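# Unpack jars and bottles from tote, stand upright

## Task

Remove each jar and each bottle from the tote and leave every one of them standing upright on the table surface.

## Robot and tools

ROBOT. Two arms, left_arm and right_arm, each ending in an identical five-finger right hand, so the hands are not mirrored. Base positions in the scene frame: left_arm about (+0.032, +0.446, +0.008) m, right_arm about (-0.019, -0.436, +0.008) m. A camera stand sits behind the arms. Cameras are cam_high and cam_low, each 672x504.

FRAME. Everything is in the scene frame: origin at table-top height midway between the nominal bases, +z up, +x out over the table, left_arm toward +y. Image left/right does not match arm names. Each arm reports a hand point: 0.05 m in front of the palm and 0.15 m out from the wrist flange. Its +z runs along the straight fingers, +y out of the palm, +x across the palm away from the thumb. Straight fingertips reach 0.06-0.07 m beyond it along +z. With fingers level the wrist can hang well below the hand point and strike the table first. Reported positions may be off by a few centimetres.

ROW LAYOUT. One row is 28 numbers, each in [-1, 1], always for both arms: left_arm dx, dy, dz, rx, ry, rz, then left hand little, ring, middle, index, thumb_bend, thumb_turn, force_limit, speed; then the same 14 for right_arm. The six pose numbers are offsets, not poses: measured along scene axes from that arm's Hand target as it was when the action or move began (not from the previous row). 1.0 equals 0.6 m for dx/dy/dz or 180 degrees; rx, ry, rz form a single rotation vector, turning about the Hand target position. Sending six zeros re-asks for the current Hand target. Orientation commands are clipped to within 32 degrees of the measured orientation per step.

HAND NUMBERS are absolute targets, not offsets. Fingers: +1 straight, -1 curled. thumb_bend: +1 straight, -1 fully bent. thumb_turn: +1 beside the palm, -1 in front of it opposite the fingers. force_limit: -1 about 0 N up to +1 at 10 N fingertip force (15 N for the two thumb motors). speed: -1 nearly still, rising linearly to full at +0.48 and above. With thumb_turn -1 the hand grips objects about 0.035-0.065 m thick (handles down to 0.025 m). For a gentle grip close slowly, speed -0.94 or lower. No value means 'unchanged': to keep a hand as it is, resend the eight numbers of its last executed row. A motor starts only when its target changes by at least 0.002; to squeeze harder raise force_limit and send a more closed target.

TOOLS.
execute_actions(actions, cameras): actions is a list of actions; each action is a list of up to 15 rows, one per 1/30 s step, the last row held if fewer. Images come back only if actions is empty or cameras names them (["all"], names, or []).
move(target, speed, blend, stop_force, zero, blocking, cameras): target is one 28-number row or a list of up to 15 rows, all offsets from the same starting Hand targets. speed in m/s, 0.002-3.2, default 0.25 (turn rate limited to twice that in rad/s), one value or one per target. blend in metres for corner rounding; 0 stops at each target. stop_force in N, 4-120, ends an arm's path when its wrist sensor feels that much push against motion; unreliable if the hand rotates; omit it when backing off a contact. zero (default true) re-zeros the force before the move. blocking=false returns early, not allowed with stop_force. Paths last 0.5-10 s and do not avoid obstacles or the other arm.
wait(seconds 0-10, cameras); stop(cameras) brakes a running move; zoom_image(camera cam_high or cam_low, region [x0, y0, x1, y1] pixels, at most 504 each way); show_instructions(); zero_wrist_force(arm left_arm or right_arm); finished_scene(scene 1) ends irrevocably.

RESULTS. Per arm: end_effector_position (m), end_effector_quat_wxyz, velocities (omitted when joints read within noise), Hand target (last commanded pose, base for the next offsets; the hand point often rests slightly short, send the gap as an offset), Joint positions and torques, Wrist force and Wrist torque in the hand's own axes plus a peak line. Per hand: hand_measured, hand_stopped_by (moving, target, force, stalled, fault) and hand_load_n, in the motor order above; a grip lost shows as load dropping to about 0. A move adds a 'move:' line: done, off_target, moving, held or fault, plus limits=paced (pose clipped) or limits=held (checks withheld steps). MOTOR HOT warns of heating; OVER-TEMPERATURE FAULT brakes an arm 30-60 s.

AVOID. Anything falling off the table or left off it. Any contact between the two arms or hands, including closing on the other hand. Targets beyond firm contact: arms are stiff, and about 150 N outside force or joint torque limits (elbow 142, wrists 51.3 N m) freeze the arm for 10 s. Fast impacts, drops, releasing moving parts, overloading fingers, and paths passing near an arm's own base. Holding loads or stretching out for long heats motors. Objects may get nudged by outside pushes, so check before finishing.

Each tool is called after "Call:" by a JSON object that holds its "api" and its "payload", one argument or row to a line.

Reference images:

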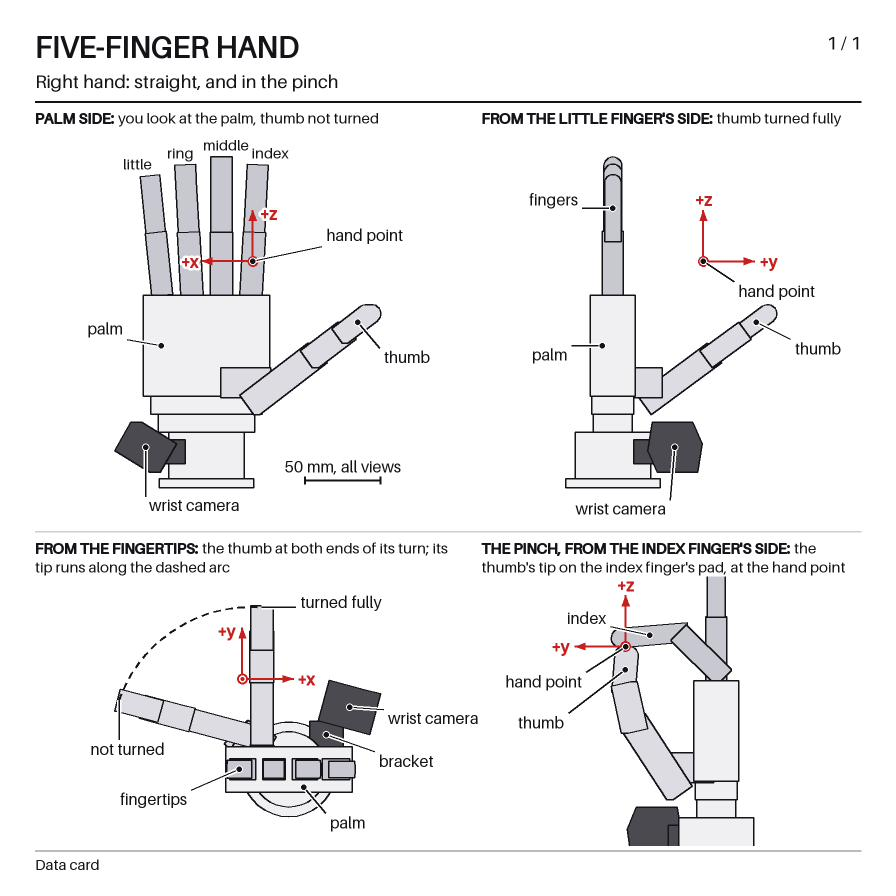

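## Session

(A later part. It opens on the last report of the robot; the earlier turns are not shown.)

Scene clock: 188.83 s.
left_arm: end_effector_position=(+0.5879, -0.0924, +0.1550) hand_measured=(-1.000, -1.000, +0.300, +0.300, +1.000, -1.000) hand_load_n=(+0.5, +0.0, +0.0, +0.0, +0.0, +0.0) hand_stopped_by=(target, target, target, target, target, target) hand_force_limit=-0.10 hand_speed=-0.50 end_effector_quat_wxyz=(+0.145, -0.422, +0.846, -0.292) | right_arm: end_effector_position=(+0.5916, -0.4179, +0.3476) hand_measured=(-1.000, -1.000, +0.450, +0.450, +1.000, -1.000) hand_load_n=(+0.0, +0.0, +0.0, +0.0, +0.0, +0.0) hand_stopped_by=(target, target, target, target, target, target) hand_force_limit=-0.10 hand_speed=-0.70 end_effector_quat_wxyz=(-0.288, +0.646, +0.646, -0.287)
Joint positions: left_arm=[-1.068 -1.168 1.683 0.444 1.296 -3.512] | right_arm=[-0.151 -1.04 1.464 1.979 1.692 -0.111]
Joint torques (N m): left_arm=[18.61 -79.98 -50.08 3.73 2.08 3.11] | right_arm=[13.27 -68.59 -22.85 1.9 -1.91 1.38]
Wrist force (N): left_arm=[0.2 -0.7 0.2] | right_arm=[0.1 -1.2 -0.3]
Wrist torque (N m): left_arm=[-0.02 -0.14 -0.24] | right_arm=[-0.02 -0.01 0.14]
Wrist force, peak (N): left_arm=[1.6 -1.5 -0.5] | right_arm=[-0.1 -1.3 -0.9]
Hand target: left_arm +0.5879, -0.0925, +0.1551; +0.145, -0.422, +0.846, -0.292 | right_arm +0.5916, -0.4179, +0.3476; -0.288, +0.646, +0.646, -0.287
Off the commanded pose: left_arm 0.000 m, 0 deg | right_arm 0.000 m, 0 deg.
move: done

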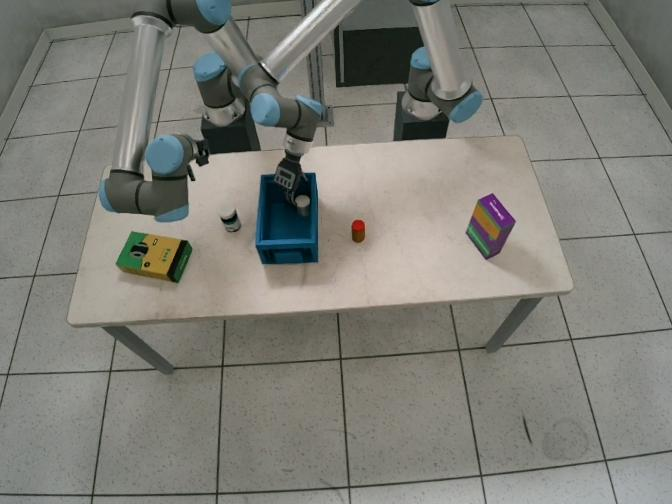

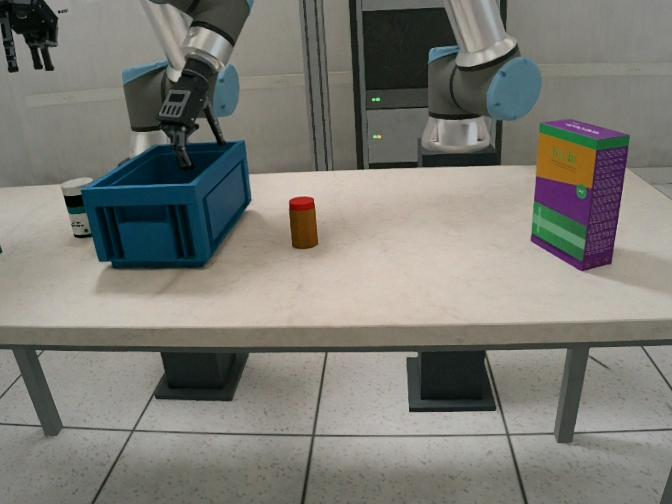

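Call:
{"api": "move", "payload": {
  "target": [0,0,-0.1393,0,0,0,-1,-1,0.3,0.3,1,-1,-0.1,-0.5,0,0,0,0,0,0,-1,-1,0.45,0.45,1,-1,-0.1,-0.7],
  "speed": 0.04,
  "stop_force": 4,
  "cameras": ["all"]
}}

Call:
{"api": "zoom_image", "payload": {
  "camera": "cam_low",
  "region": [120, 60, 270, 200]
}}

Call:
{"api": "zoom_image", "payload": {
  "camera": "cam_high",
  "region": [260, 150, 340, 240]
}}

Scene clock: 195.30 s.
left_arm: end_effector_position=(+0.5879, -0.0924, +0.0737) hand_measured=(-1.000, -1.000, +0.300, +0.300, +1.000, -1.000) hand_load_n=(+0.0, +0.0, -0.5, +0.0, +0.5, +0.0) hand_stopped_by=(target, target, target, target, target, target) hand_force_limit=-0.10 hand_speed=-0.50 end_effector_quat_wxyz=(+0.145, -0.422, +0.846, -0.292) | right_arm: end_effector_position=(+0.5916, -0.4179, +0.3476) hand_measured=(-1.000, -1.000, +0.450, +0.450, +1.000, -1.000) hand_load_n=(+0.0, +0.0, +0.0, +0.0, +0.0, +0.0) hand_stopped_by=(target, target, target, target, target, target) hand_force_limit=-0.10 hand_speed=-0.70 end_effector_quat_wxyz=(-0.288, +0.646, +0.646, -0.287)
Joint positions: left_arm=[-1.068 -1.095 1.74 0.314 1.296 -3.512] | right_arm=[-0.151 -1.04 1.464 1.979 1.692 -0.111]
Joint torques (N m): left_arm=[13.25 -74.29 -46.24 -0.64 1.14 -2.62] | right_arm=[11.6 -69.03 -22.41 2 -2.2 1.24]
Wrist force (N): left_arm=[0.1 -2.3 -2.5] | right_arm=[-0.2 -1.3 -0.5]
Wrist torque (N m): left_arm=[-0.17 -0.10 -0.25] | right_arm=[-0.02 0.03 0.13]
Wrist force, peak (N): left_arm=[-0.7 -9.1 -15.5] | right_arm=[-0.5 -1.4 -0.8]
Hand target: left_arm +0.5879, -0.0924, +0.0737; +0.145, -0.422, +0.846, -0.292 (not the last commanded pose) | right_arm +0.5916, -0.4179, +0.3476; -0.288, +0.646, +0.646, -0.287
Off the commanded pose: left_arm 0.002 m, 0 deg | right_arm 0.000 m, 0 deg.
move: contact (left_arm)

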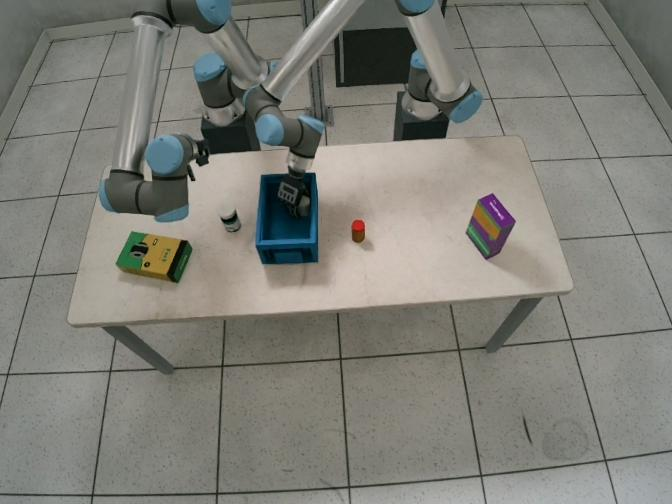

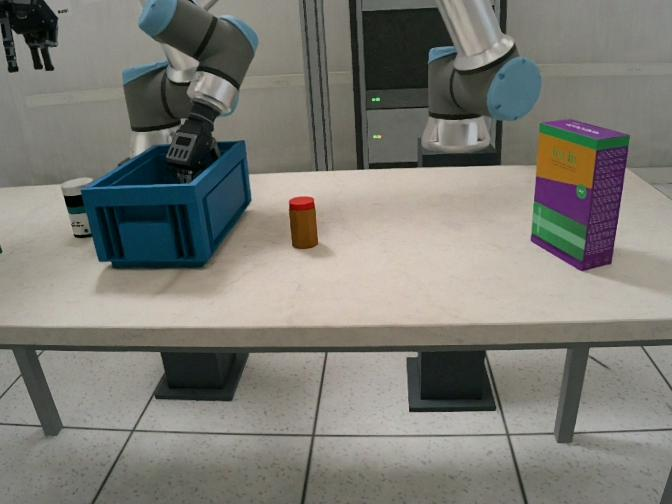

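Scaled by 3.360.

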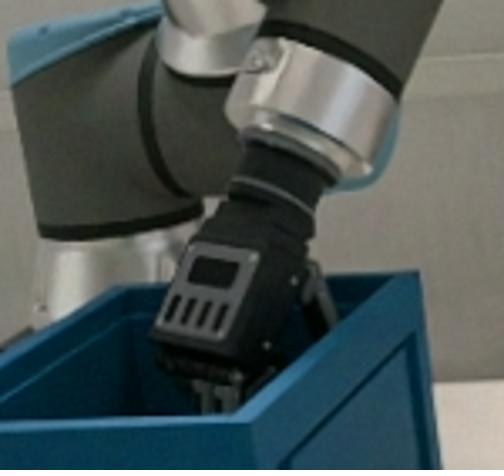

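Scaled by 5.600.

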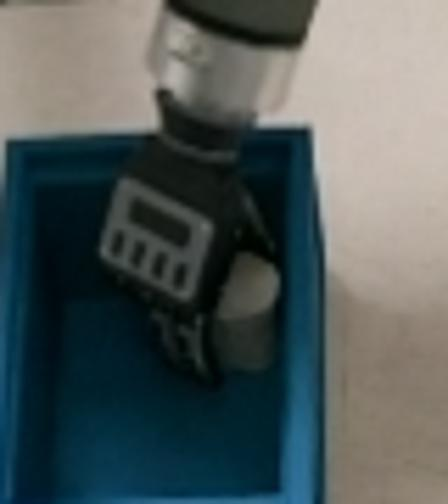

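Call:
{"api": "move", "payload": {
  "target": [
    [0,0,0.03,0,0,0,-1,-1,0.3,0.3,1,-1,-0.1,-0.5,0,0,0,0,0,0,-1,-1,0.45,0.45,1,-1,-0.1,-0.7],
    [-0.0055,0.0038,0.03,0,0,0,-1,-1,0.3,0.3,1,-1,-0.1,-0.5,0,0,0,0,0,0,-1,-1,0.45,0.45,1,-1,-0.1,-0.7]
  ],
  "speed": 0.04,
  "cameras": ["all"]
}}

Call:
{"api": "zoom_image", "payload": {
  "camera": "cam_high",
  "region": [260, 150, 340, 240]
}}

Scene clock: 199.33 s.
left_arm: end_effector_position=(+0.5845, -0.0901, +0.0917) hand_measured=(-1.000, -1.000, +0.300, +0.300, +1.000, -1.000) hand_load_n=(+0.5, +0.0, +0.0, +0.0, +0.0, +0.0) hand_stopped_by=(target, target, target, target, target, target) hand_force_limit=-0.10 hand_speed=-0.50 end_effector_quat_wxyz=(+0.145, -0.422, +0.846, -0.292) | right_arm: end_effector_position=(+0.5916, -0.4179, +0.3476) hand_measured=(-1.000, -1.000, +0.450, +0.450, +1.000, -1.000) hand_load_n=(+0.5, +0.0, +0.0, +0.0, +0.0, +0.0) hand_stopped_by=(target, target, target, target, target, target) hand_force_limit=-0.10 hand_speed=-0.70 end_effector_quat_wxyz=(-0.288, +0.646, +0.646, -0.287)
Joint positions: left_arm=[-1.071 -1.118 1.738 0.34 1.294 -3.514] | right_arm=[-0.151 -1.04 1.464 1.979 1.692 -0.111]
Joint torques (N m): left_arm=[10.47 -57.28 -48.53 2.36 -0.5 2.92] | right_arm=[12.32 -68.25 -23.17 2.12 -2.1 1.56]
Wrist force (N): left_arm=[0.1 -0.7 0.0] | right_arm=[-0.2 -1.2 -0.6]
Wrist torque (N m): left_arm=[0.01 -0.12 -0.05] | right_arm=[0.00 0.04 0.13]
Wrist force, peak (N): left_arm=[0.1 -2.3 -2.7] | right_arm=[0.1 -1.4 -0.9]
Hand target: left_arm +0.5846, -0.0902, +0.0917; +0.145, -0.422, +0.846, -0.292 | right_arm +0.5916, -0.4179, +0.3476; -0.288, +0.646, +0.646, -0.287
Off the commanded pose: left_arm 0.000 m, 0 deg | right_arm 0.000 m, 0 deg.
move: done

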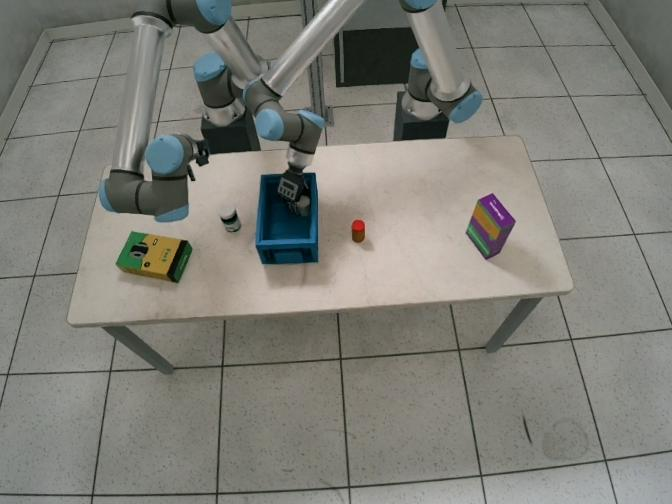

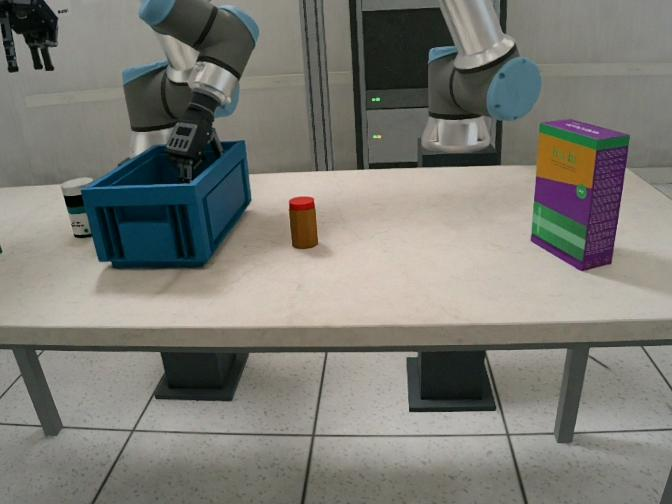

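Scaled by 5.600.

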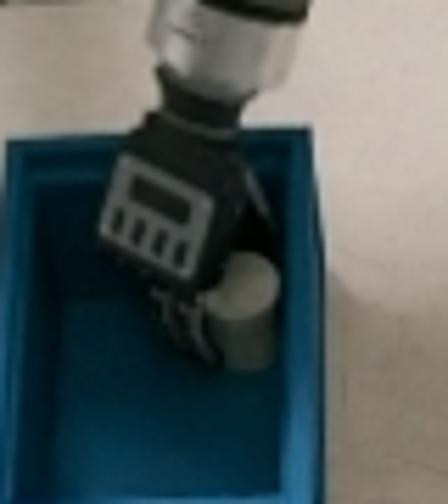

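Call:
{"api": "move", "payload": {
  "target": [0,0,-0.035,0,0,0,-1,-1,0.3,0.3,1,-1,-0.1,-0.5,0,0,0,0,0,0,-1,-1,0.45,0.45,1,-1,-0.1,-0.7],
  "speed": 0.02,
  "stop_force": 4,
  "cameras": ["all"]
}}

Call:
{"api": "zoom_image", "payload": {
  "camera": "cam_high",
  "region": [260, 150, 340, 240]
}}

Scene clock: 203.10 s.
left_arm: end_effector_position=(+0.5846, -0.0902, +0.0707) hand_measured=(-1.000, -1.000, +0.300, +0.300, +1.000, -1.000) hand_load_n=(-0.5, +0.0, +0.0, +0.0, +0.0, +0.0) hand_stopped_by=(target, target, target, target, target, target) hand_force_limit=-0.10 hand_speed=-0.50 end_effector_quat_wxyz=(+0.145, -0.422, +0.846, -0.292) | right_arm: end_effector_position=(+0.5916, -0.4179, +0.3476) hand_measured=(-1.000, -1.000, +0.450, +0.450, +1.000, -1.000) hand_load_n=(+0.0, +0.0, +0.5, +0.0, +0.0, +0.0) hand_stopped_by=(target, target, target, target, target, target) hand_force_limit=-0.10 hand_speed=-0.70 end_effector_quat_wxyz=(-0.288, +0.646, +0.646, -0.287)
Joint positions: left_arm=[-1.071 -1.097 1.75 0.306 1.294 -3.514] | right_arm=[-0.151 -1.04 1.464 1.979 1.692 -0.111]
Joint torques (N m): left_arm=[15.51 -91.02 -47.35 5.99 2.12 3.18] | right_arm=[13.2 -69.84 -22.51 2.1 -1.98 1.35]
Wrist force (N): left_arm=[0.3 -1.0 0.0] | right_arm=[-0.1 -1.1 -0.9]
Wrist torque (N m): left_arm=[-0.05 -0.15 -0.09] | right_arm=[0.03 0.03 0.13]
Wrist force, peak (N): left_arm=[0.3 -1.1 0.2] | right_arm=[-0.4 -1.5 -0.7]
Hand target: left_arm +0.5846, -0.0902, +0.0707; +0.145, -0.422, +0.846, -0.292 | right_arm +0.5916, -0.4179, +0.3476; -0.288, +0.646, +0.646, -0.287
Off the commanded pose: left_arm 0.000 m, 0 deg | right_arm 0.000 m, 0 deg.
move: done

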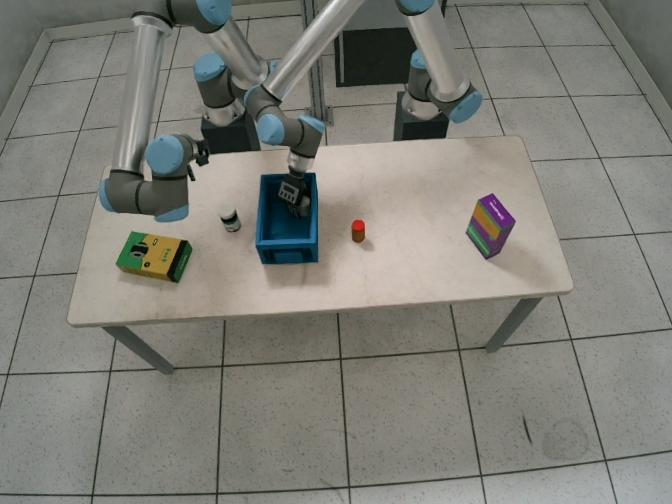

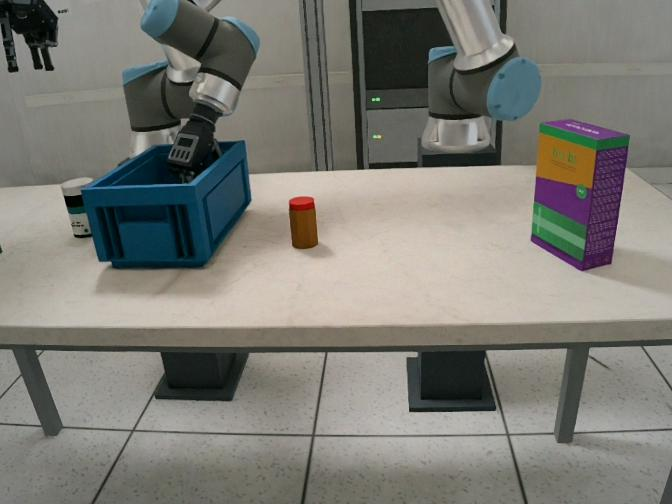

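Scaled by 5.600.

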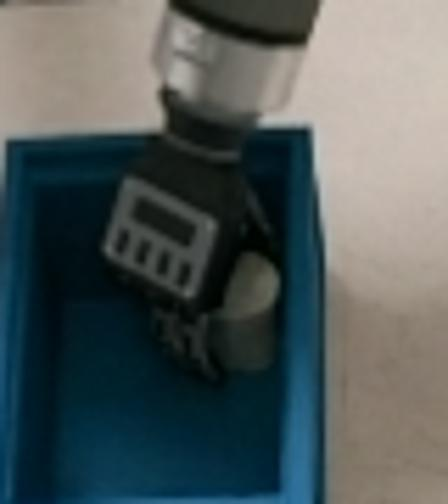

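Call:
{"api": "move", "payload": {
  "target": [0,0,-0.005,0,0,0,-1,-1,0.3,0.3,1,-1,-0.1,-0.5,0,0,0,0,0,0,-1,-1,0.45,0.45,1,-1,-0.1,-0.7],
  "speed": 0.01,
  "stop_force": 4
}}

Scene clock: 205.43 s.
left_arm: end_effector_position=(+0.5846, -0.0902, +0.0676) hand_measured=(-1.000, -1.000, +0.300, +0.300, +1.000, -1.000) hand_load_n=(+0.0, +0.0, +0.0, +0.5, +0.0, +0.0) hand_stopped_by=(target, target, target, target, target, target) hand_force_limit=-0.10 hand_speed=-0.50 end_effector_quat_wxyz=(+0.145, -0.422, +0.846, -0.292) | right_arm: end_effector_position=(+0.5916, -0.4179, +0.3476) hand_measured=(-1.000, -1.000, +0.450, +0.450, +1.000, -1.000) hand_load_n=(+0.0, +0.0, +0.0, +0.0, +0.0, +0.0) hand_stopped_by=(target, target, target, target, target, target) hand_force_limit=-0.10 hand_speed=-0.70 end_effector_quat_wxyz=(-0.288, +0.646, +0.646, -0.287)
Joint positions: left_arm=[-1.071 -1.094 1.752 0.302 1.294 -3.514] | right_arm=[-0.151 -1.04 1.464 1.979 1.692 -0.111]
Joint torques (N m): left_arm=[16.8 -77.33 -23.9 4.41 2.1 3.42] | right_arm=[11.65 -69.89 -23.12 1.94 -1.87 1.42]
Wrist force (N): left_arm=[0.0 -0.9 -0.2] | right_arm=[-0.3 -1.2 -0.7]
Wrist torque (N m): left_arm=[-0.04 -0.12 -0.09] | right_arm=[0.01 0.05 0.12]
Wrist force, peak (N): left_arm=[0.4 -1.1 0.2] | right_arm=[-0.4 -1.3 -0.8]
Hand target: left_arm +0.5846, -0.0902, +0.0677; +0.145, -0.422, +0.846, -0.292 | right_arm +0.5916, -0.4179, +0.3476; -0.288, +0.646, +0.646, -0.287
Off the commanded pose: left_arm 0.000 m, 0 deg | right_arm 0.000 m, 0 deg.
move: done

Call:
{"api": "move", "payload": {
  "target": [0,0,0,0,0,0,-1,-1,-0.4,-0.4,1,-1,-0.3,-0.9,0,0,0,0,0,0,-1,-1,0.45,0.45,1,-1,-0.1,-0.7],
  "speed": 0.05,
  "cameras": ["cam_high"]
}}

Call:
{"api": "zoom_image", "payload": {
  "camera": "cam_high",
  "region": [260, 150, 340, 240]
}}

Scene clock: 208.93 s.
left_arm: end_effector_position=(+0.5846, -0.0902, +0.0677) hand_measured=(-1.000, -1.000, -0.042, -0.108, +1.000, -1.000) hand_load_n=(+0.0, +0.0, +5.0, +3.5, +1.5, +0.0) hand_stopped_by=(target, target, force, force, target, target) hand_force_limit=-0.30 hand_speed=-0.90 end_effector_quat_wxyz=(+0.145, -0.422, +0.846, -0.292) | right_arm: end_effector_position=(+0.5916, -0.4179, +0.3476) hand_measured=(-1.000, -1.000, +0.450, +0.450, +1.000, -1.000) hand_load_n=(+0.5, +0.0, +0.0, +0.0, +0.0, +0.0) hand_stopped_by=(target, target, target, target, target, target) hand_force_limit=-0.10 hand_speed=-0.70 end_effector_quat_wxyz=(-0.288, +0.646, +0.646, -0.287)
Joint positions: left_arm=[-1.071 -1.094 1.752 0.302 1.294 -3.514] | right_arm=[-0.151 -1.04 1.464 1.979 1.692 -0.111]
Joint torques (N m): left_arm=[15.94 -92.11 -45.9 5.67 1.56 3.51] | right_arm=[12.25 -70.04 -22.97 1.94 -2.04 1.43]
Wrist force (N): left_arm=[0.2 -0.5 0.1] | right_arm=[-0.2 -1.1 -0.9]
Wrist torque (N m): left_arm=[0.02 -0.15 -0.07] | right_arm=[0.04 0.06 0.13]
Wrist force, peak (N): left_arm=[0.5 -1.0 -0.2] | right_arm=[-0.4 -1.4 -0.8]
Hand target: left_arm +0.5846, -0.0902, +0.0677; +0.145, -0.422, +0.846, -0.292 | right_arm +0.5916, -0.4179, +0.3476; -0.288, +0.646, +0.646, -0.287
Off the commanded pose: left_arm 0.000 m, 0 deg | right_arm 0.000 m, 0 deg.
move: done
Images, in order (width x height): cam_high 672x504.

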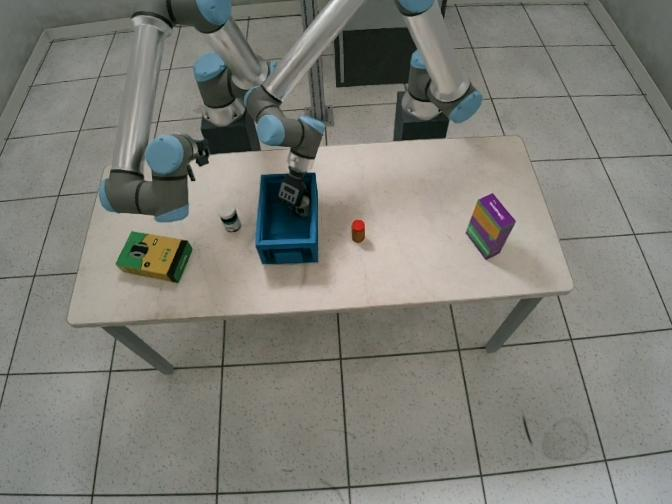

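Scaled by 5.600.

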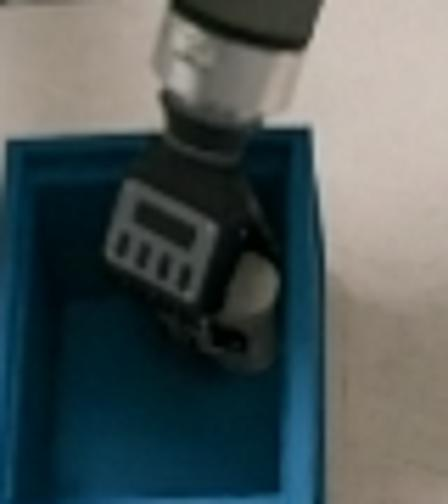

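Call:
{"api": "move", "payload": {
  "target": [0,0,0.06,0,0,0,-1,-1,-0.4,-0.4,1,-1,-0.3,-0.9,0,0,0,0,0,0,-1,-1,0.45,0.45,1,-1,-0.1,-0.7],
  "speed": 0.03,
  "cameras": ["all"]
}}

Call:
{"api": "zoom_image", "payload": {
  "camera": "cam_high",
  "region": [260, 150, 340, 240]
}}

Call:
{"api": "zoom_image", "payload": {
  "camera": "cam_low",
  "region": [120, 60, 270, 200]
}}

Scene clock: 212.13 s.
left_arm: end_effector_position=(+0.5847, -0.0902, +0.1039) hand_measured=(-1.000, -1.000, -0.042, -0.108, +1.000, -1.000) hand_load_n=(+0.0, +0.0, +5.0, +3.5, +1.0, +0.0) hand_stopped_by=(target, target, force, force, target, target) hand_force_limit=-0.30 hand_speed=-0.90 end_effector_quat_wxyz=(+0.145, -0.422, +0.846, -0.292) | right_arm: end_effector_position=(+0.5916, -0.4179, +0.3476) hand_measured=(-1.000, -1.000, +0.450, +0.450, +1.000, -1.000) hand_load_n=(+0.0, +0.0, +0.0, +0.0, +0.0, +0.0) hand_stopped_by=(target, target, target, target, target, target) hand_force_limit=-0.10 hand_speed=-0.70 end_effector_quat_wxyz=(-0.288, +0.646, +0.646, -0.287)
Joint positions: left_arm=[-1.071 -1.13 1.729 0.359 1.294 -3.514] | right_arm=[-0.151 -1.04 1.464 1.979 1.692 -0.111]
Joint torques (N m): left_arm=[17.11 -61.08 -30.86 -1.51 1.36 3.04] | right_arm=[11.5 -70.31 -22.69 2.24 -2.05 1.34]
Wrist force (N): left_arm=[0.1 -0.7 0.3] | right_arm=[0.1 -1.1 -0.4]
Wrist torque (N m): left_arm=[-0.01 -0.13 -0.09] | right_arm=[0.00 -0.01 0.15]
Wrist force, peak (N): left_arm=[0.3 -1.1 0.3] | right_arm=[0.0 -1.6 -0.7]
Hand target: left_arm +0.5846, -0.0902, +0.1037; +0.145, -0.422, +0.846, -0.292 | right_arm +0.5916, -0.4179, +0.3476; -0.288, +0.646, +0.646, -0.287
Off the commanded pose: left_arm 0.000 m, 0 deg | right_arm 0.000 m, 0 deg.
move: done

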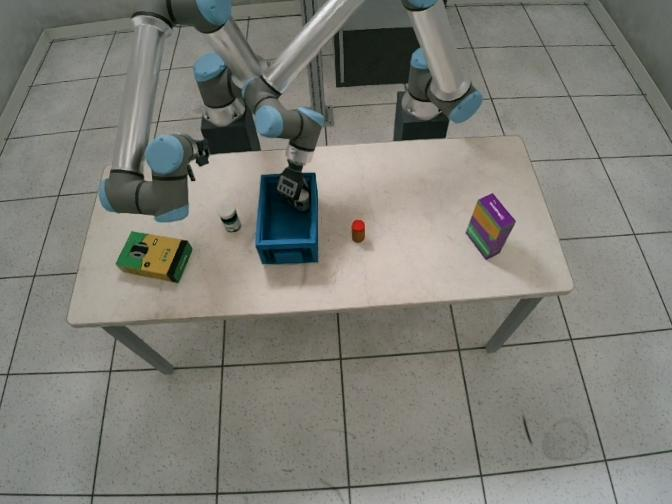

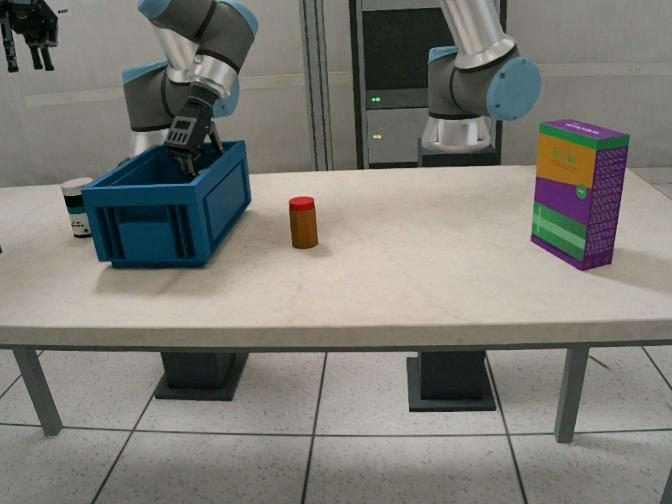

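Scaled by 5.600.

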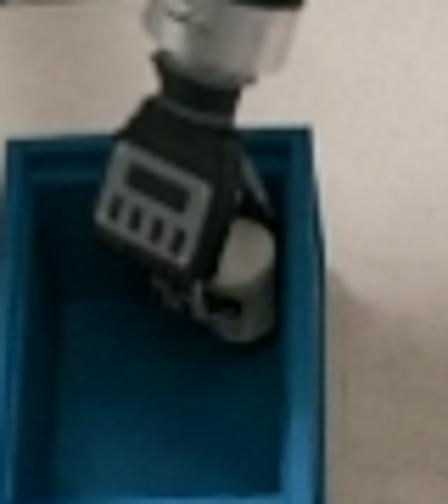

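Scaled by 3.360.

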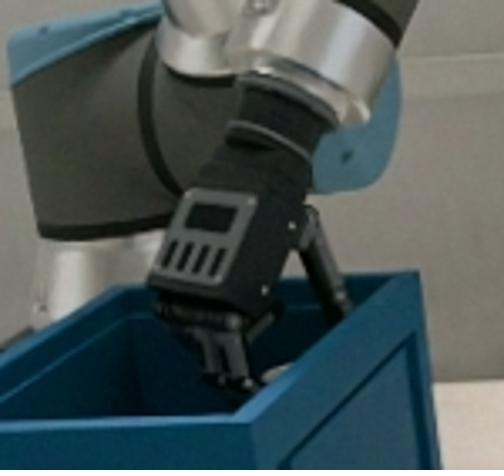

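Call:
{"api": "move", "payload": {
  "target": [
    [0.03,-0.02,0.03,0,0,0,-1,-1,-0.4,-0.4,1,-1,-0.3,-0.9,0,0,0,0,0,0,-1,-1,0.45,0.45,1,-1,-0.1,-0.7],
    [0.03,-0.02,0.29,0,0,0,-1,-1,-0.4,-0.4,1,-1,-0.3,-0.9,0,0,0,0,0,0,-1,-1,0.45,0.45,1,-1,-0.1,-0.7]
  ],
  "speed": [0.05,0.08],
  "blend": [0.01,0],
  "cameras": ["all"]
}}

Call:
{"api": "zoom_image", "payload": {
  "camera": "cam_high",
  "region": [250, 120, 340, 220]
}}

Call:
{"api": "zoom_image", "payload": {
  "camera": "cam_low",
  "region": [120, 0, 270, 140]
}}

Scene clock: 216.33 s.
left_arm: end_effector_position=(+0.6027, -0.1022, +0.2779) hand_measured=(-1.000, -1.000, -0.042, -0.108, +1.000, -1.000) hand_load_n=(+0.0, +0.0, +5.0, +3.5, +1.5, +0.0) hand_stopped_by=(target, target, force, force, target, target) hand_force_limit=-0.30 hand_speed=-0.90 end_effector_quat_wxyz=(+0.145, -0.422, +0.846, -0.292) | right_arm: end_effector_position=(+0.5916, -0.4179, +0.3476) hand_measured=(-1.000, -1.000, +0.450, +0.450, +1.000, -1.000) hand_load_n=(+0.0, +0.0, +0.0, +0.0, +0.0, +0.0) hand_stopped_by=(target, target, target, target, target, target) hand_force_limit=-0.10 hand_speed=-0.70 end_effector_quat_wxyz=(-0.288, +0.646, +0.646, -0.287)
Joint positions: left_arm=[-1.055 -1.222 1.525 0.653 1.303 -3.5] | right_arm=[-0.151 -1.04 1.464 1.979 1.692 -0.111]
Joint torques (N m): left_arm=[-18.27 -60.11 -23.05 -1.46 -2.44 -2.96] | right_arm=[11.88 -70.47 -22.84 2.06 -1.94 1.4]
Wrist force (N): left_arm=[0.3 -0.4 0.1] | right_arm=[0.0 -1.1 -0.6]
Wrist torque (N m): left_arm=[0.03 -0.16 -0.22] | right_arm=[0.01 0.01 0.14]
Wrist force, peak (N): left_arm=[0.3 -1.5 -0.6] | right_arm=[-0.1 -1.4 -0.7]
Hand target: left_arm +0.6026, -0.1022, +0.2777; +0.145, -0.422, +0.846, -0.292 | right_arm +0.5916, -0.4179, +0.3476; -0.288, +0.646, +0.646, -0.287
Off the commanded pose: left_arm 0.000 m, 0 deg | right_arm 0.000 m, 0 deg.
move: done

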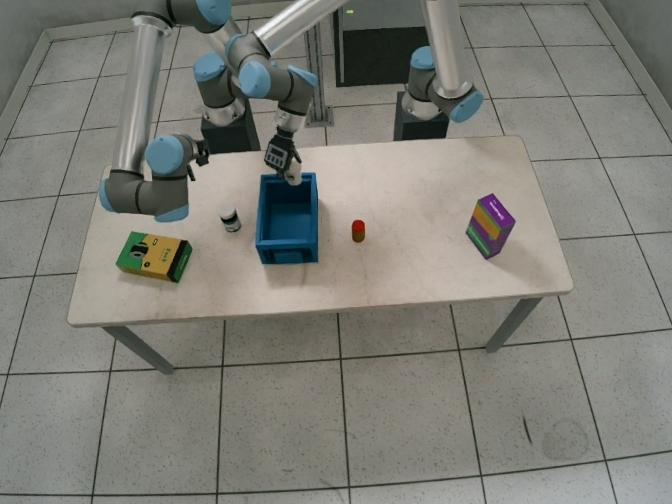

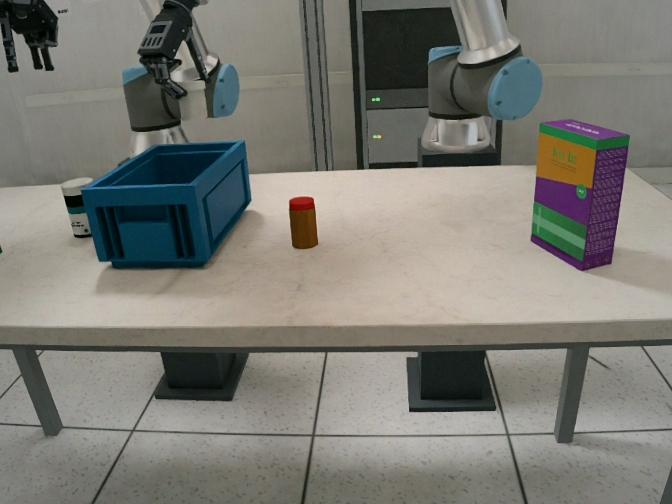

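Scaled by 5.040.

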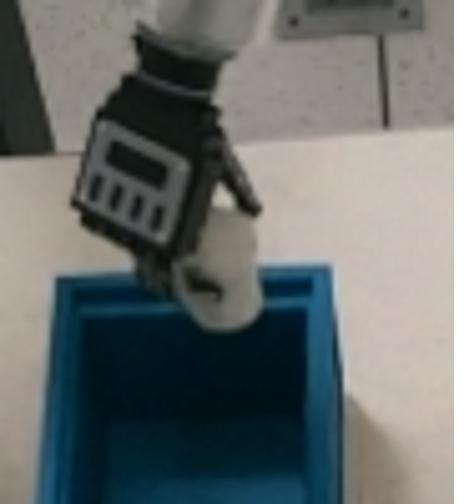

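Scaled by 3.360.

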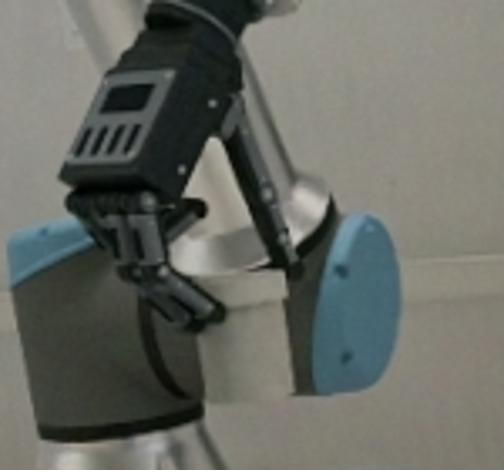

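Call:
{"api": "move", "payload": {
  "target": [
    [-0.034,0.38,0,0,0,0,-1,-1,-0.4,-0.4,1,-1,-0.3,-0.9,0,0,0,0,0,0,-1,-1,0.45,0.45,1,-1,-0.1,-0.7],
    [-0.034,0.38,-0.321,0,0,0,-1,-1,-0.4,-0.4,1,-1,-0.3,-0.9,0,0,0,0,0,0,-1,-1,0.45,0.45,1,-1,-0.1,-0.7]
  ],
  "speed": 0.13,
  "blend": [0.03,0]
}}

Call:
{"api": "move", "payload": {
  "target": [0,0,-0.07,0,0,0,-1,-1,-0.4,-0.4,1,-1,-0.3,-0.9,0,0,0,0,0,0,-1,-1,0.45,0.45,1,-1,-0.1,-0.7],
  "speed": 0.015,
  "stop_force": 4,
  "cameras": ["all"]
}}

Call:
{"api": "zoom_image", "payload": {
  "camera": "cam_low",
  "region": [200, 80, 400, 260]
}}

Call:
{"api": "zoom_image", "payload": {
  "camera": "cam_high",
  "region": [300, 160, 400, 260]
}}

Scene clock: 222.87 s.
left_arm: end_effector_position=(+0.5821, +0.1259, +0.0850) hand_measured=(-1.000, -1.000, -0.042, -0.108, +1.000, -1.000) hand_load_n=(+0.0, +0.0, +5.0, +3.5, +1.5, +0.0) hand_stopped_by=(target, target, force, force, target, target) hand_force_limit=-0.30 hand_speed=-0.90 end_effector_quat_wxyz=(+0.145, -0.422, +0.846, -0.292) | right_arm: end_effector_position=(+0.5916, -0.4179, +0.3476) hand_measured=(-1.000, -1.000, +0.450, +0.450, +1.000, -1.000) hand_load_n=(+0.0, +0.0, +0.0, +0.0, +0.0, +0.0) hand_stopped_by=(target, target, target, target, target, target) hand_force_limit=-0.10 hand_speed=-0.70 end_effector_quat_wxyz=(-0.288, +0.646, +0.646, -0.287)
Joint positions: left_arm=[-0.868 -1.319 2.04 0.202 1.414 -3.346] | right_arm=[-0.151 -1.04 1.464 1.979 1.692 -0.111]
Joint torques (N m): left_arm=[-3.4 -53.2 -44.97 2.26 -1.47 1.73] | right_arm=[11.1 -70.96 -22.8 2.04 -1.87 1.31]
Wrist force (N): left_arm=[0.3 -0.6 0.1] | right_arm=[0.1 -0.7 -0.6]
Wrist torque (N m): left_arm=[0.02 -0.17 -0.17] | right_arm=[0.07 -0.01 0.16]
Wrist force, peak (N): left_arm=[2.0 -1.4 0.8] | right_arm=[-0.5 -1.4 -0.6]
Hand target: left_arm +0.5822, +0.1258, +0.0851; +0.145, -0.422, +0.846, -0.292 | right_arm +0.5916, -0.4179, +0.3476; -0.288, +0.646, +0.646, -0.287
Off the commanded pose: left_arm 0.000 m, 0 deg | right_arm 0.000 m, 0 deg.
move: done

Scene clock: 225.43 s.
left_arm: end_effector_position=(+0.5822, +0.1258, +0.0639) hand_measured=(-1.000, -1.000, -0.042, -0.108, +1.000, -1.000) hand_load_n=(+0.0, +0.0, +4.5, +3.5, +1.5, +0.0) hand_stopped_by=(target, target, force, force, target, target) hand_force_limit=-0.30 hand_speed=-0.90 end_effector_quat_wxyz=(+0.145, -0.422, +0.846, -0.292) | right_arm: end_effector_position=(+0.5916, -0.4179, +0.3476) hand_measured=(-1.000, -1.000, +0.450, +0.450, +1.000, -1.000) hand_load_n=(+0.0, +0.5, +0.0, -0.5, +0.0, -0.5) hand_stopped_by=(target, target, target, target, target, target) hand_force_limit=-0.10 hand_speed=-0.70 end_effector_quat_wxyz=(-0.288, +0.646, +0.646, -0.287)
Joint positions: left_arm=[-0.868 -1.293 2.054 0.161 1.414 -3.346] | right_arm=[-0.151 -1.04 1.464 1.979 1.692 -0.111]
Joint torques (N m): left_arm=[15.04 -72.3 -43.04 5.79 2.3 3.09] | right_arm=[11.42 -70.36 -23.32 2.08 -1.81 1.02]
Wrist force (N): left_arm=[0.6 -0.5 0.1] | right_arm=[-0.2 -1.0 -0.4]
Wrist torque (N m): left_arm=[0.03 -0.21 -0.16] | right_arm=[0.02 0.03 0.13]
Wrist force, peak (N): left_arm=[-1.3 -5.7 -3.9] | right_arm=[-0.2 -1.3 -0.7]
Hand target: left_arm +0.5822, +0.1258, +0.0639; +0.145, -0.422, +0.846, -0.292 (not the last commanded pose) | right_arm +0.5916, -0.4179, +0.3476; -0.288, +0.646, +0.646, -0.287
Off the commanded pose: left_arm 0.021 m, 0 deg | right_arm 0.000 m, 0 deg.
move: contact (left_arm)

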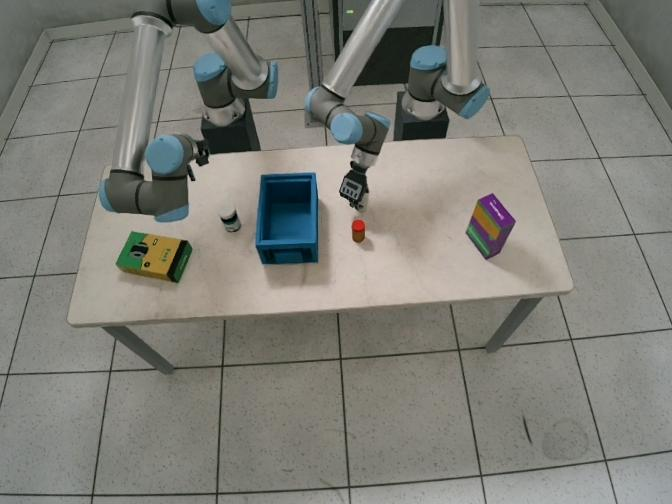

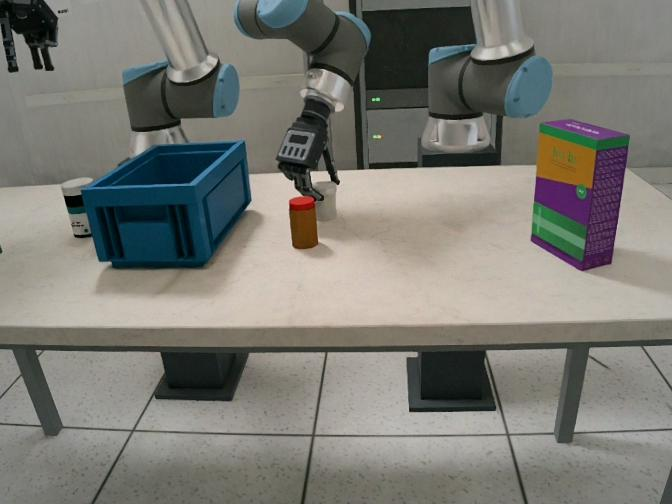

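Scaled by 2.520.

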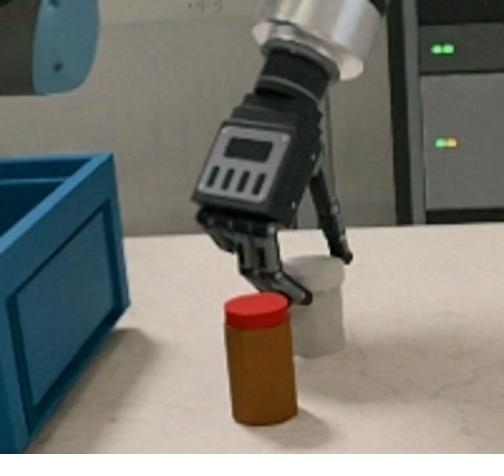

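Scaled by 5.040.

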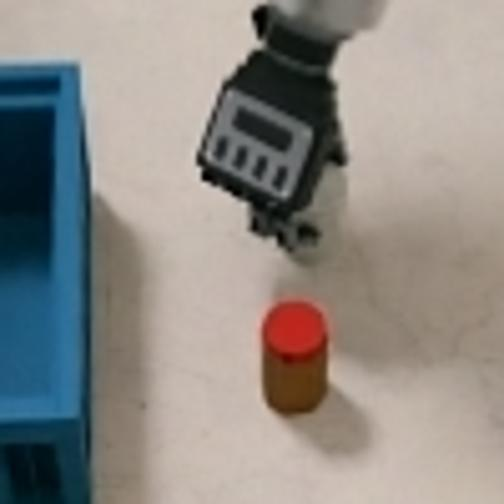

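Call:
{"api": "move", "payload": {
  "target": [0,0,0,0,0,0,-1,-1,0.35,0.35,1,-1,-0.3,-0.75,0,0,0,0,0,0,-1,-1,0.45,0.45,1,-1,-0.1,-0.7],
  "speed": 0.05
}}

Call:
{"api": "move", "payload": {
  "target": [
    [-0.014,0.0105,0,0,0,0,-1,-1,0.35,0.35,1,-1,-0.3,-0.75,0,0,0,0,0,0,-1,-1,0.45,0.45,1,-1,-0.1,-0.7],
    [-0.014,0.0105,0.2,0,0,0,-1,-1,0.35,0.35,1,-1,-0.3,-0.75,0,0,0,0,0,0,-1,-1,0.45,0.45,1,-1,-0.1,-0.7]
  ],
  "speed": [0.03,0.12],
  "cameras": ["all"]
}}

Call:
{"api": "zoom_image", "payload": {
  "camera": "cam_low",
  "region": [200, 80, 400, 260]
}}

Call:
{"api": "zoom_image", "payload": {
  "camera": "cam_high",
  "region": [200, 160, 400, 280]
}}

Scene clock: 228.03 s.
left_arm: end_effector_position=(+0.5822, +0.1258, +0.0639) hand_measured=(-1.000, -1.000, +0.350, +0.350, +1.000, -1.000) hand_load_n=(+0.0, +0.0, +0.0, -0.5, +0.0, +0.0) hand_stopped_by=(target, target, target, target, target, target) hand_force_limit=-0.30 hand_speed=-0.75 end_effector_quat_wxyz=(+0.145, -0.422, +0.846, -0.292) | right_arm: end_effector_position=(+0.5916, -0.4179, +0.3476) hand_measured=(-1.000, -1.000, +0.450, +0.450, +1.000, -1.000) hand_load_n=(+0.0, +0.0, +0.0, -0.5, +0.0, +0.0) hand_stopped_by=(target, target, target, target, target, target) hand_force_limit=-0.10 hand_speed=-0.70 end_effector_quat_wxyz=(-0.288, +0.646, +0.646, -0.287)
Joint positions: left_arm=[-0.868 -1.293 2.054 0.161 1.414 -3.346] | right_arm=[-0.151 -1.04 1.464 1.979 1.692 -0.111]
Joint torques (N m): left_arm=[13.19 -71.86 -41.86 4.97 2.3 1.39] | right_arm=[11.65 -70.79 -22.39 2.2 -1.9 1.31]
Wrist force (N): left_arm=[0.2 -0.7 -0.3] | right_arm=[0.0 -0.8 -0.4]
Wrist torque (N m): left_arm=[0.03 -0.15 -0.18] | right_arm=[0.05 0.01 0.15]
Wrist force, peak (N): left_arm=[0.4 -1.1 0.3] | right_arm=[-0.2 -1.4 -0.4]
Hand target: left_arm +0.5822, +0.1258, +0.0639; +0.145, -0.422, +0.846, -0.292 | right_arm +0.5916, -0.4179, +0.3476; -0.288, +0.646, +0.646, -0.287
Off the commanded pose: left_arm 0.000 m, 0 deg | right_arm 0.000 m, 0 deg.
move: done

Scene clock: 230.07 s.
left_arm: end_effector_position=(+0.5739, +0.1321, +0.1840) hand_measured=(-1.000, -1.000, +0.350, +0.350, +1.000, -1.000) hand_load_n=(+0.0, +0.0, +0.0, +0.0, +0.0, +0.0) hand_stopped_by=(target, target, target, target, target, target) hand_force_limit=-0.30 hand_speed=-0.75 end_effector_quat_wxyz=(+0.145, -0.422, +0.846, -0.292) | right_arm: end_effector_position=(+0.5916, -0.4179, +0.3476) hand_measured=(-1.000, -1.000, +0.450, +0.450, +1.000, -1.000) hand_load_n=(+0.0, +0.0, +0.0, +0.0, +0.0, +0.0) hand_stopped_by=(target, target, target, target, target, target) hand_force_limit=-0.10 hand_speed=-0.70 end_effector_quat_wxyz=(-0.288, +0.646, +0.646, -0.287)
Joint positions: left_arm=[-0.874 -1.44 1.978 0.386 1.411 -3.35] | right_arm=[-0.151 -1.04 1.464 1.979 1.692 -0.111]
Joint torques (N m): left_arm=[10.65 -48.03 -22.78 1.71 1.65 -0.26] | right_arm=[11.06 -70.11 -22.92 2.19 -1.84 1.28]
Wrist force (N): left_arm=[0.3 -0.7 0.3] | right_arm=[-0.3 -1.1 -0.5]
Wrist torque (N m): left_arm=[-0.01 -0.18 -0.05] | right_arm=[0.01 0.05 0.13]
Wrist force, peak (N): left_arm=[0.6 -1.3 -1.1] | right_arm=[0.1 -1.4 -0.7]
Hand target: left_arm +0.5738, +0.1321, +0.1839; +0.145, -0.422, +0.846, -0.292 | right_arm +0.5916, -0.4179, +0.3476; -0.288, +0.646, +0.646, -0.287
Off the commanded pose: left_arm 0.000 m, 0 deg | right_arm 0.000 m, 0 deg.
move: done

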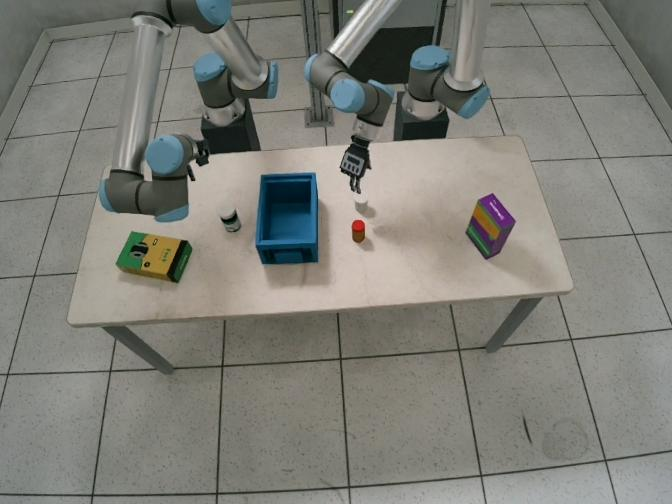

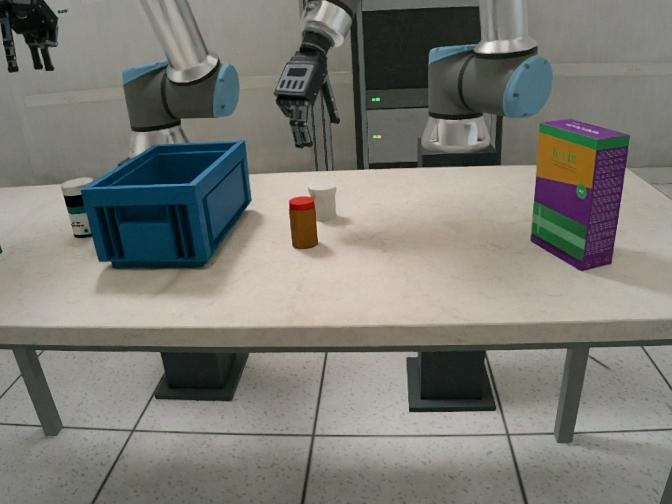

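Scaled by 2.520.

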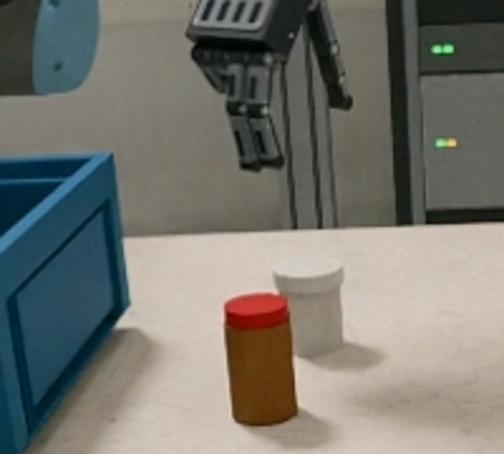

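Scaled by 2.520.

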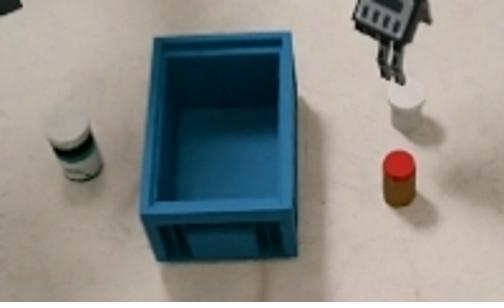

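Call:
{"api": "move", "payload": {
  "target": [
    [0,0,0.15,0,0,0,1,1,1,1,1,-1,-0.3,0,0,0,0,0,0,0,-1,-1,0.45,0.45,1,-1,-0.1,-0.7],
    [0.218,-0.387,0.17,0.0686,0.2038,0.1978,1,1,1,1,1,-1,-0.3,0,0,0,0,0,0,0,-1,-1,0.45,0.45,1,-1,-0.1,-0.7],
    [0.218,-0.387,0.03,0.0686,0.2038,0.1978,1,1,1,1,1,-1,-0.3,0,0,0,0,0,0,0,-1,-1,0.45,0.45,1,-1,-0.1,-0.7]
  ],
  "speed": 0.25,
  "blend": [0.03,0.03,0],
  "cameras": ["all"]
}}

Scene clock: 238.53 s.
left_arm: end_effector_position=(+0.6850, -0.0655, +0.2840) hand_measured=(+1.000, +1.000, +1.000, +1.000, +1.000, -1.000) hand_load_n=(+0.0, +0.0, +0.0, +0.0, +0.0, +0.0) hand_stopped_by=(target, target, target, target, target, target) hand_force_limit=-0.30 hand_speed=0.00 end_effector_quat_wxyz=(-0.022, +0.673, -0.738, +0.046) | right_arm: end_effector_position=(+0.5916, -0.4179, +0.3476) hand_measured=(-1.000, -1.000, +0.450, +0.450, +1.000, -1.000) hand_load_n=(+0.0, +0.0, +0.0, +0.0, +0.0, +0.0) hand_stopped_by=(target, target, target, target, target, target) hand_force_limit=-0.10 hand_speed=-0.70 end_effector_quat_wxyz=(-0.288, +0.646, +0.646, -0.287)
Joint positions: left_arm=[-0.832 -0.846 0.988 1.34 1.523 -3.915] | right_arm=[-0.151 -1.04 1.464 1.979 1.692 -0.111]
Joint torques (N m): left_arm=[4.25 -108.96 -31.09 0.65 -2.14 3.6] | right_arm=[11.72 -70.05 -22.96 2.17 -1.58 1.19]
Wrist force (N): left_arm=[0.2 -0.3 -0.1] | right_arm=[-0.1 -1.0 -0.6]
Wrist torque (N m): left_arm=[-0.04 -0.09 -0.02] | right_arm=[0.03 0.03 0.14]
Wrist force, peak (N): left_arm=[2.5 -1.9 2.8] | right_arm=[-0.4 -1.2 -0.8]
Hand target: left_arm +0.6850, -0.0655, +0.2839; +0.022, -0.673, +0.738, -0.046 (not the last commanded pose) | right_arm +0.5916, -0.4179, +0.3476; -0.288, +0.646, +0.646, -0.287
Off the commanded pose: left_arm 0.091 m, 8 deg | right_arm 0.000 m, 0 deg.
move: held (left_arm; a check stopped the path); path passed 1 of 3 targets; limits=held
pose unreachable (left arm): on one or more control steps of this call, first in action 0 (counted from 0), this arm could not follow its commanded pose, so it was not sent that pose on those steps. It may still have moved: this result reports where it is.
cause: moving toward the commanded pose would bring a part of the arm too close to another arm (a part of this arm just beyond joint 3 (elbow) and a part of the right arm just beyond its joint 5 (wrist 2), 21 mm apart when this arm was first held).

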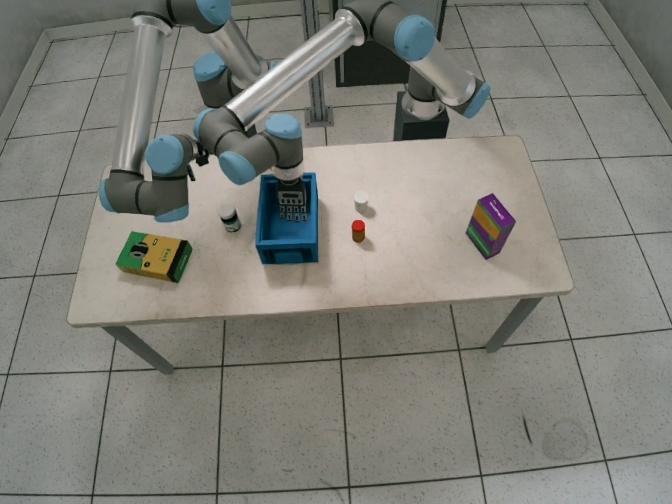

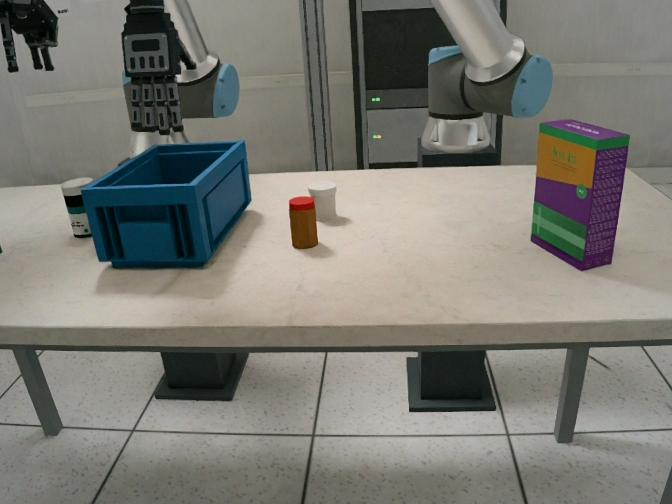

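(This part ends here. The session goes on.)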